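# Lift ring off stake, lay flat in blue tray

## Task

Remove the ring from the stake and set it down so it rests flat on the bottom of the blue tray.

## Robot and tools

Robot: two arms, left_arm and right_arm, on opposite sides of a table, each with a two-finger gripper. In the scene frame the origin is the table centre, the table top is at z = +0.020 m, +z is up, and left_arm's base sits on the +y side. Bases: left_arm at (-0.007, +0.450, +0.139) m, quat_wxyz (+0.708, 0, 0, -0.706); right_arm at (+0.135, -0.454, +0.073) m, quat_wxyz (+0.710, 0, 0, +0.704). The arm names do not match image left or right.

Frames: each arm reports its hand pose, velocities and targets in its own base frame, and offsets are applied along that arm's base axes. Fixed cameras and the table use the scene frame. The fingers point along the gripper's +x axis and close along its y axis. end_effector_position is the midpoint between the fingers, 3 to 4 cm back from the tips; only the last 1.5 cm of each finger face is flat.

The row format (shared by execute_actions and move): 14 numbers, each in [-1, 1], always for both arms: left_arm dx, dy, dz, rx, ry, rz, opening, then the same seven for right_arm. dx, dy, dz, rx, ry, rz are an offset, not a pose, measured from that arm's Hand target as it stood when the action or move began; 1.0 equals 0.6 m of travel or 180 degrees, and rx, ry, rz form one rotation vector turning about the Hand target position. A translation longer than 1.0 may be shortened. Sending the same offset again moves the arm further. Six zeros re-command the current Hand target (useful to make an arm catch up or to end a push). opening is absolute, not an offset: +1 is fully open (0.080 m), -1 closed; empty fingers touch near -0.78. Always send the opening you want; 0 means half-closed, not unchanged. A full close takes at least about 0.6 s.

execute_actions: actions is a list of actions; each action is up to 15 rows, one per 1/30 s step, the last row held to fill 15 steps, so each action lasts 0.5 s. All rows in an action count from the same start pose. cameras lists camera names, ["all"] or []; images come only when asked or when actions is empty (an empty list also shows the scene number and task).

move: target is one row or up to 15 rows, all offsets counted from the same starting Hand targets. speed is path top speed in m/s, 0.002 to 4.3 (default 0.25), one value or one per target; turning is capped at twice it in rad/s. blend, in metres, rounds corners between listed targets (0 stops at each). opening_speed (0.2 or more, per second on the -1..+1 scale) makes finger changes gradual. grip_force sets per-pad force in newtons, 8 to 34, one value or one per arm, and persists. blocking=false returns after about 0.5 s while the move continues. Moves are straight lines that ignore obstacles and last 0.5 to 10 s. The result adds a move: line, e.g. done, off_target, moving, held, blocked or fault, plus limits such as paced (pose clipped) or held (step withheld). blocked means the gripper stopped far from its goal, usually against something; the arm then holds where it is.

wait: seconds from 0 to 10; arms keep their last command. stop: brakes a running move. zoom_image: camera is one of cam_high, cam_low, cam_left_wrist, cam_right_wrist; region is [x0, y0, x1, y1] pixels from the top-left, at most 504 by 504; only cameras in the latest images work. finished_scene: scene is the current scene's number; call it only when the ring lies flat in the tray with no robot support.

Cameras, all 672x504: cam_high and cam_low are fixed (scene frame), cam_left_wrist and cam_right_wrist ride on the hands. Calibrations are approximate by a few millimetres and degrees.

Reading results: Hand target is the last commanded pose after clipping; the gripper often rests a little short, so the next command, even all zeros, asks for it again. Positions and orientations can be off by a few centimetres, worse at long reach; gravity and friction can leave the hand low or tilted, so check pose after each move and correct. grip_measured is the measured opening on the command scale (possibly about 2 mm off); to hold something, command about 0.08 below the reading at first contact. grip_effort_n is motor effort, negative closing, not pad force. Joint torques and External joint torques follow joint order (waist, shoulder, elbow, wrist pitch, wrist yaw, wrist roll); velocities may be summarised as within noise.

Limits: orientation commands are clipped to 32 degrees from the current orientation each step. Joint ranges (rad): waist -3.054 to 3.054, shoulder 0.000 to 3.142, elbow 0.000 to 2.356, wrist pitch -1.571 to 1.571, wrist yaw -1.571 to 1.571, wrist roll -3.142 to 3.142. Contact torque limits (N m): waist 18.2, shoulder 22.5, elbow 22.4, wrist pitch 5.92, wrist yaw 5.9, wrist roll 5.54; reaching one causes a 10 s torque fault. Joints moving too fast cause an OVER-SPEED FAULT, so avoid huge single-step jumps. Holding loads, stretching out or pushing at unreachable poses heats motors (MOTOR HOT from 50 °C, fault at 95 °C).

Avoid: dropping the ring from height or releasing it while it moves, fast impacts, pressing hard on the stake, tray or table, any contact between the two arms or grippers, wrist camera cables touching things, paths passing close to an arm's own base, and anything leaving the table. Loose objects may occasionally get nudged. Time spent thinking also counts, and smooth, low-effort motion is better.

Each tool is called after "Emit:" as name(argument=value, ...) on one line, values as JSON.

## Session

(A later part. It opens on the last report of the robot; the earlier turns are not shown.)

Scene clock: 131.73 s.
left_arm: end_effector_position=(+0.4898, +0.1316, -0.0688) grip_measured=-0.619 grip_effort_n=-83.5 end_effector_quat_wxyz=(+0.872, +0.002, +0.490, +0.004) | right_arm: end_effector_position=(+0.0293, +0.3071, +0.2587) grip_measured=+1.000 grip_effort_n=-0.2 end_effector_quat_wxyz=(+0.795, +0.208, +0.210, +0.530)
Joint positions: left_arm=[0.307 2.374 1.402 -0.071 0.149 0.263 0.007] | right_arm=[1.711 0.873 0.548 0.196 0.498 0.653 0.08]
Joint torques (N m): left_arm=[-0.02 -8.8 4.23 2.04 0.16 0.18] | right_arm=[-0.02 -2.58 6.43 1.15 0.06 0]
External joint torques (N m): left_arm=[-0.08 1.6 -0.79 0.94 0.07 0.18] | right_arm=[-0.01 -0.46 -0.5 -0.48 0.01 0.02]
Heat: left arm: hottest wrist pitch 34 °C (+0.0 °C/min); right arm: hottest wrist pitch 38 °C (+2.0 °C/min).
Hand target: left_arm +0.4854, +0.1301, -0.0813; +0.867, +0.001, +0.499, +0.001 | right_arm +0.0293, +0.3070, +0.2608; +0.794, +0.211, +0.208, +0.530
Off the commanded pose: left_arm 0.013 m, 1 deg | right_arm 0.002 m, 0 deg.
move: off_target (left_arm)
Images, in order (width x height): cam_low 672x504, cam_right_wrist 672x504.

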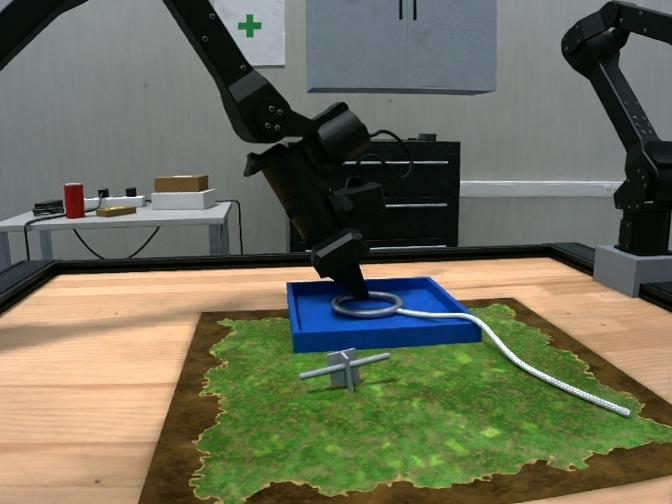

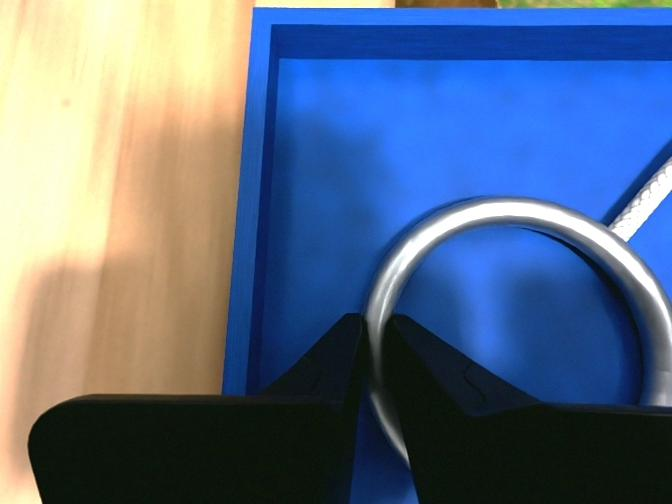

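Emit:
move(target=[0.004,0,0.005,0,0,0,-0.45,0,0,0,0,0,0,1], speed=0.03, opening_speed=0.3, cameras=["cam_right_wrist","cam_low"])

Emit:
zoom_image(camera="cam_low", region=[270, 230, 510, 370])

Scene clock: 135.33 s.
left_arm: end_effector_position=(+0.4893, +0.1311, -0.0693) grip_measured=-0.454 grip_effort_n=18.4 end_effector_quat_wxyz=(+0.871, +0.002, +0.492, +0.004) | right_arm: end_effector_position=(+0.0293, +0.3071, +0.2587) grip_measured=+1.000 grip_effort_n=-0.7 end_effector_quat_wxyz=(+0.795, +0.208, +0.210, +0.530)
Joint positions: left_arm=[0.306 2.374 1.402 -0.074 0.149 0.263 0.015] | right_arm=[1.711 0.873 0.548 0.196 0.498 0.653 0.08]
Joint torques (N m): left_arm=[-0.09 -8.95 5.64 1.2 0.13 0.14] | right_arm=[0.03 -2.58 6.44 1.15 0.05 0]
External joint torques (N m): left_arm=[-0.07 1.51 0.56 0.08 0.03 0.14] | right_arm=[0.03 -0.52 -0.41 -0.46 0.01 0.02]
Heat: left arm: hottest wrist pitch 34 °C (+0.0 °C/min); right arm: hottest wrist pitch 38 °C (+2.0 °C/min).
Hand target: left_arm +0.4877, +0.1301, -0.0784; +0.867, +0.001, +0.499, +0.001 | right_arm +0.0293, +0.3070, +0.2608; +0.794, +0.211, +0.208, +0.530
Off the commanded pose: left_arm 0.009 m, 1 deg | right_arm 0.002 m, 0 deg.
move: off_target (left_arm)
Images, in order (width x height): cam_low 672x504, cam_right_wrist 672x504.

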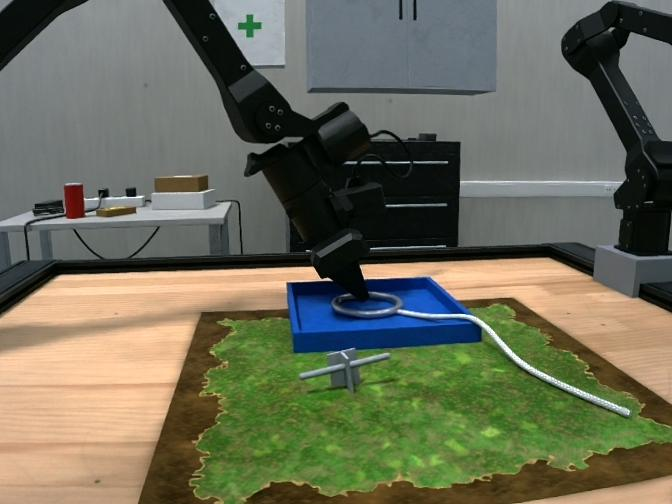

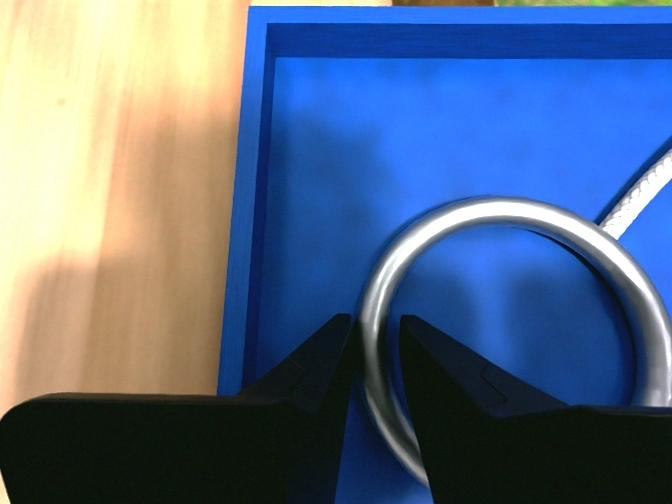

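Scaled by 2.100.

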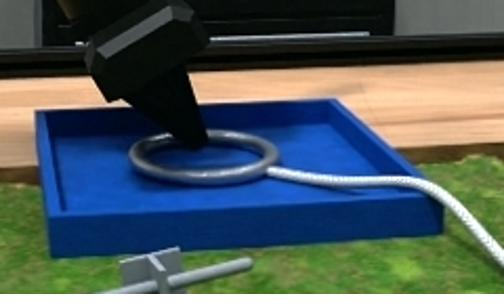

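Emit:
move(target=[[0,0.002,0,0,0,0,-0.3,0,0,0,0,0,0,1],[-0.05,0.002,0.15,0,0,0,-0.3,0,0,0,0,0,0,1]], speed=0.12, cameras=["cam_right_wrist","cam_low","cam_high"])

Emit:
zoom_image(camera="cam_low", region=[270, 230, 510, 370])

Scene clock: 138.83 s.
left_arm: end_effector_position=(+0.4595, +0.1314, +0.0068) grip_measured=-0.303 grip_effort_n=17.4 end_effector_quat_wxyz=(+0.865, -0.001, +0.502, +0.002) | right_arm: end_effector_position=(+0.0293, +0.3071, +0.2587) grip_measured=+1.000 grip_effort_n=-0.7 end_effector_quat_wxyz=(+0.795, +0.208, +0.210, +0.530)
Joint positions: left_arm=[0.328 2.124 1.338 -0.288 0.159 0.283 0.021] | right_arm=[1.711 0.873 0.548 0.196 0.498 0.653 0.08]
Joint torques (N m): left_arm=[0.14 -12.71 4.31 1.34 0.23 0.22] | right_arm=[0.03 -2.58 6.45 1.15 0.06 0]
External joint torques (N m): left_arm=[0.15 -3.12 -1.32 0.26 0.13 0.21] | right_arm=[0.05 -0.5 -0.39 -0.45 0.01 0.02]
Heat: left arm: hottest shoulder 34 °C (+8.0 °C/min); right arm: hottest wrist pitch 38 °C (+1.0 °C/min).
Hand target: left_arm +0.4577, +0.1311, +0.0117; +0.867, +0.001, +0.499, +0.000 | right_arm +0.0293, +0.3070, +0.2608; +0.794, +0.211, +0.208, +0.530
Off the commanded pose: left_arm 0.005 m, 1 deg | right_arm 0.002 m, 0 deg.
move: done
Images, in order (width x height): cam_high 672x504, cam_low 672x504, cam_right_wrist 672x504.

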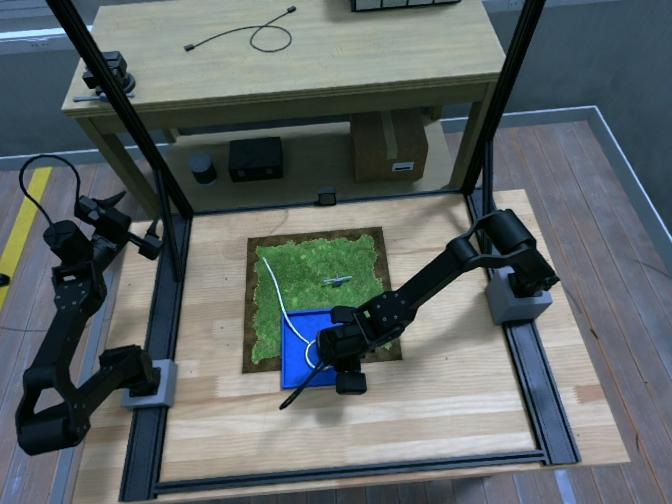

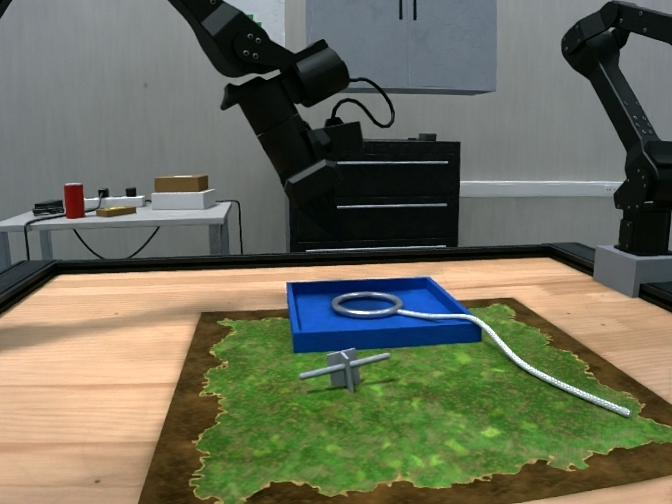

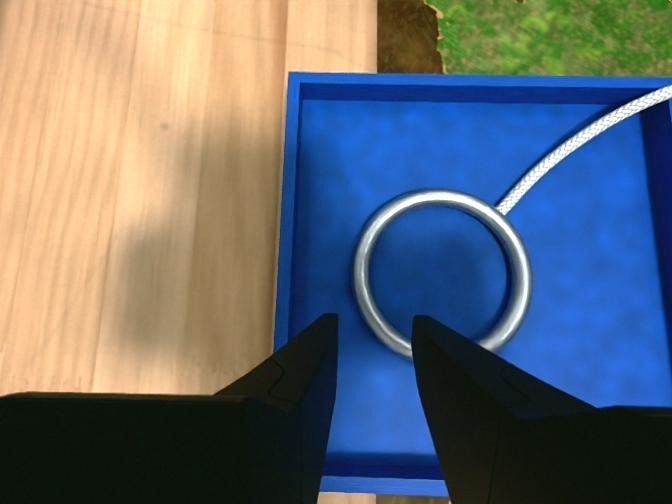

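Scaled by 2.100.

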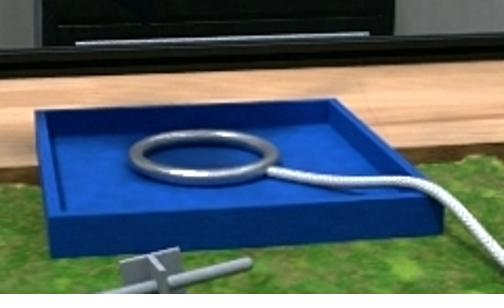

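Ring lies flat in the tray.

Emit:
finished_scene(scene=1)

The scene is finished: the task was done.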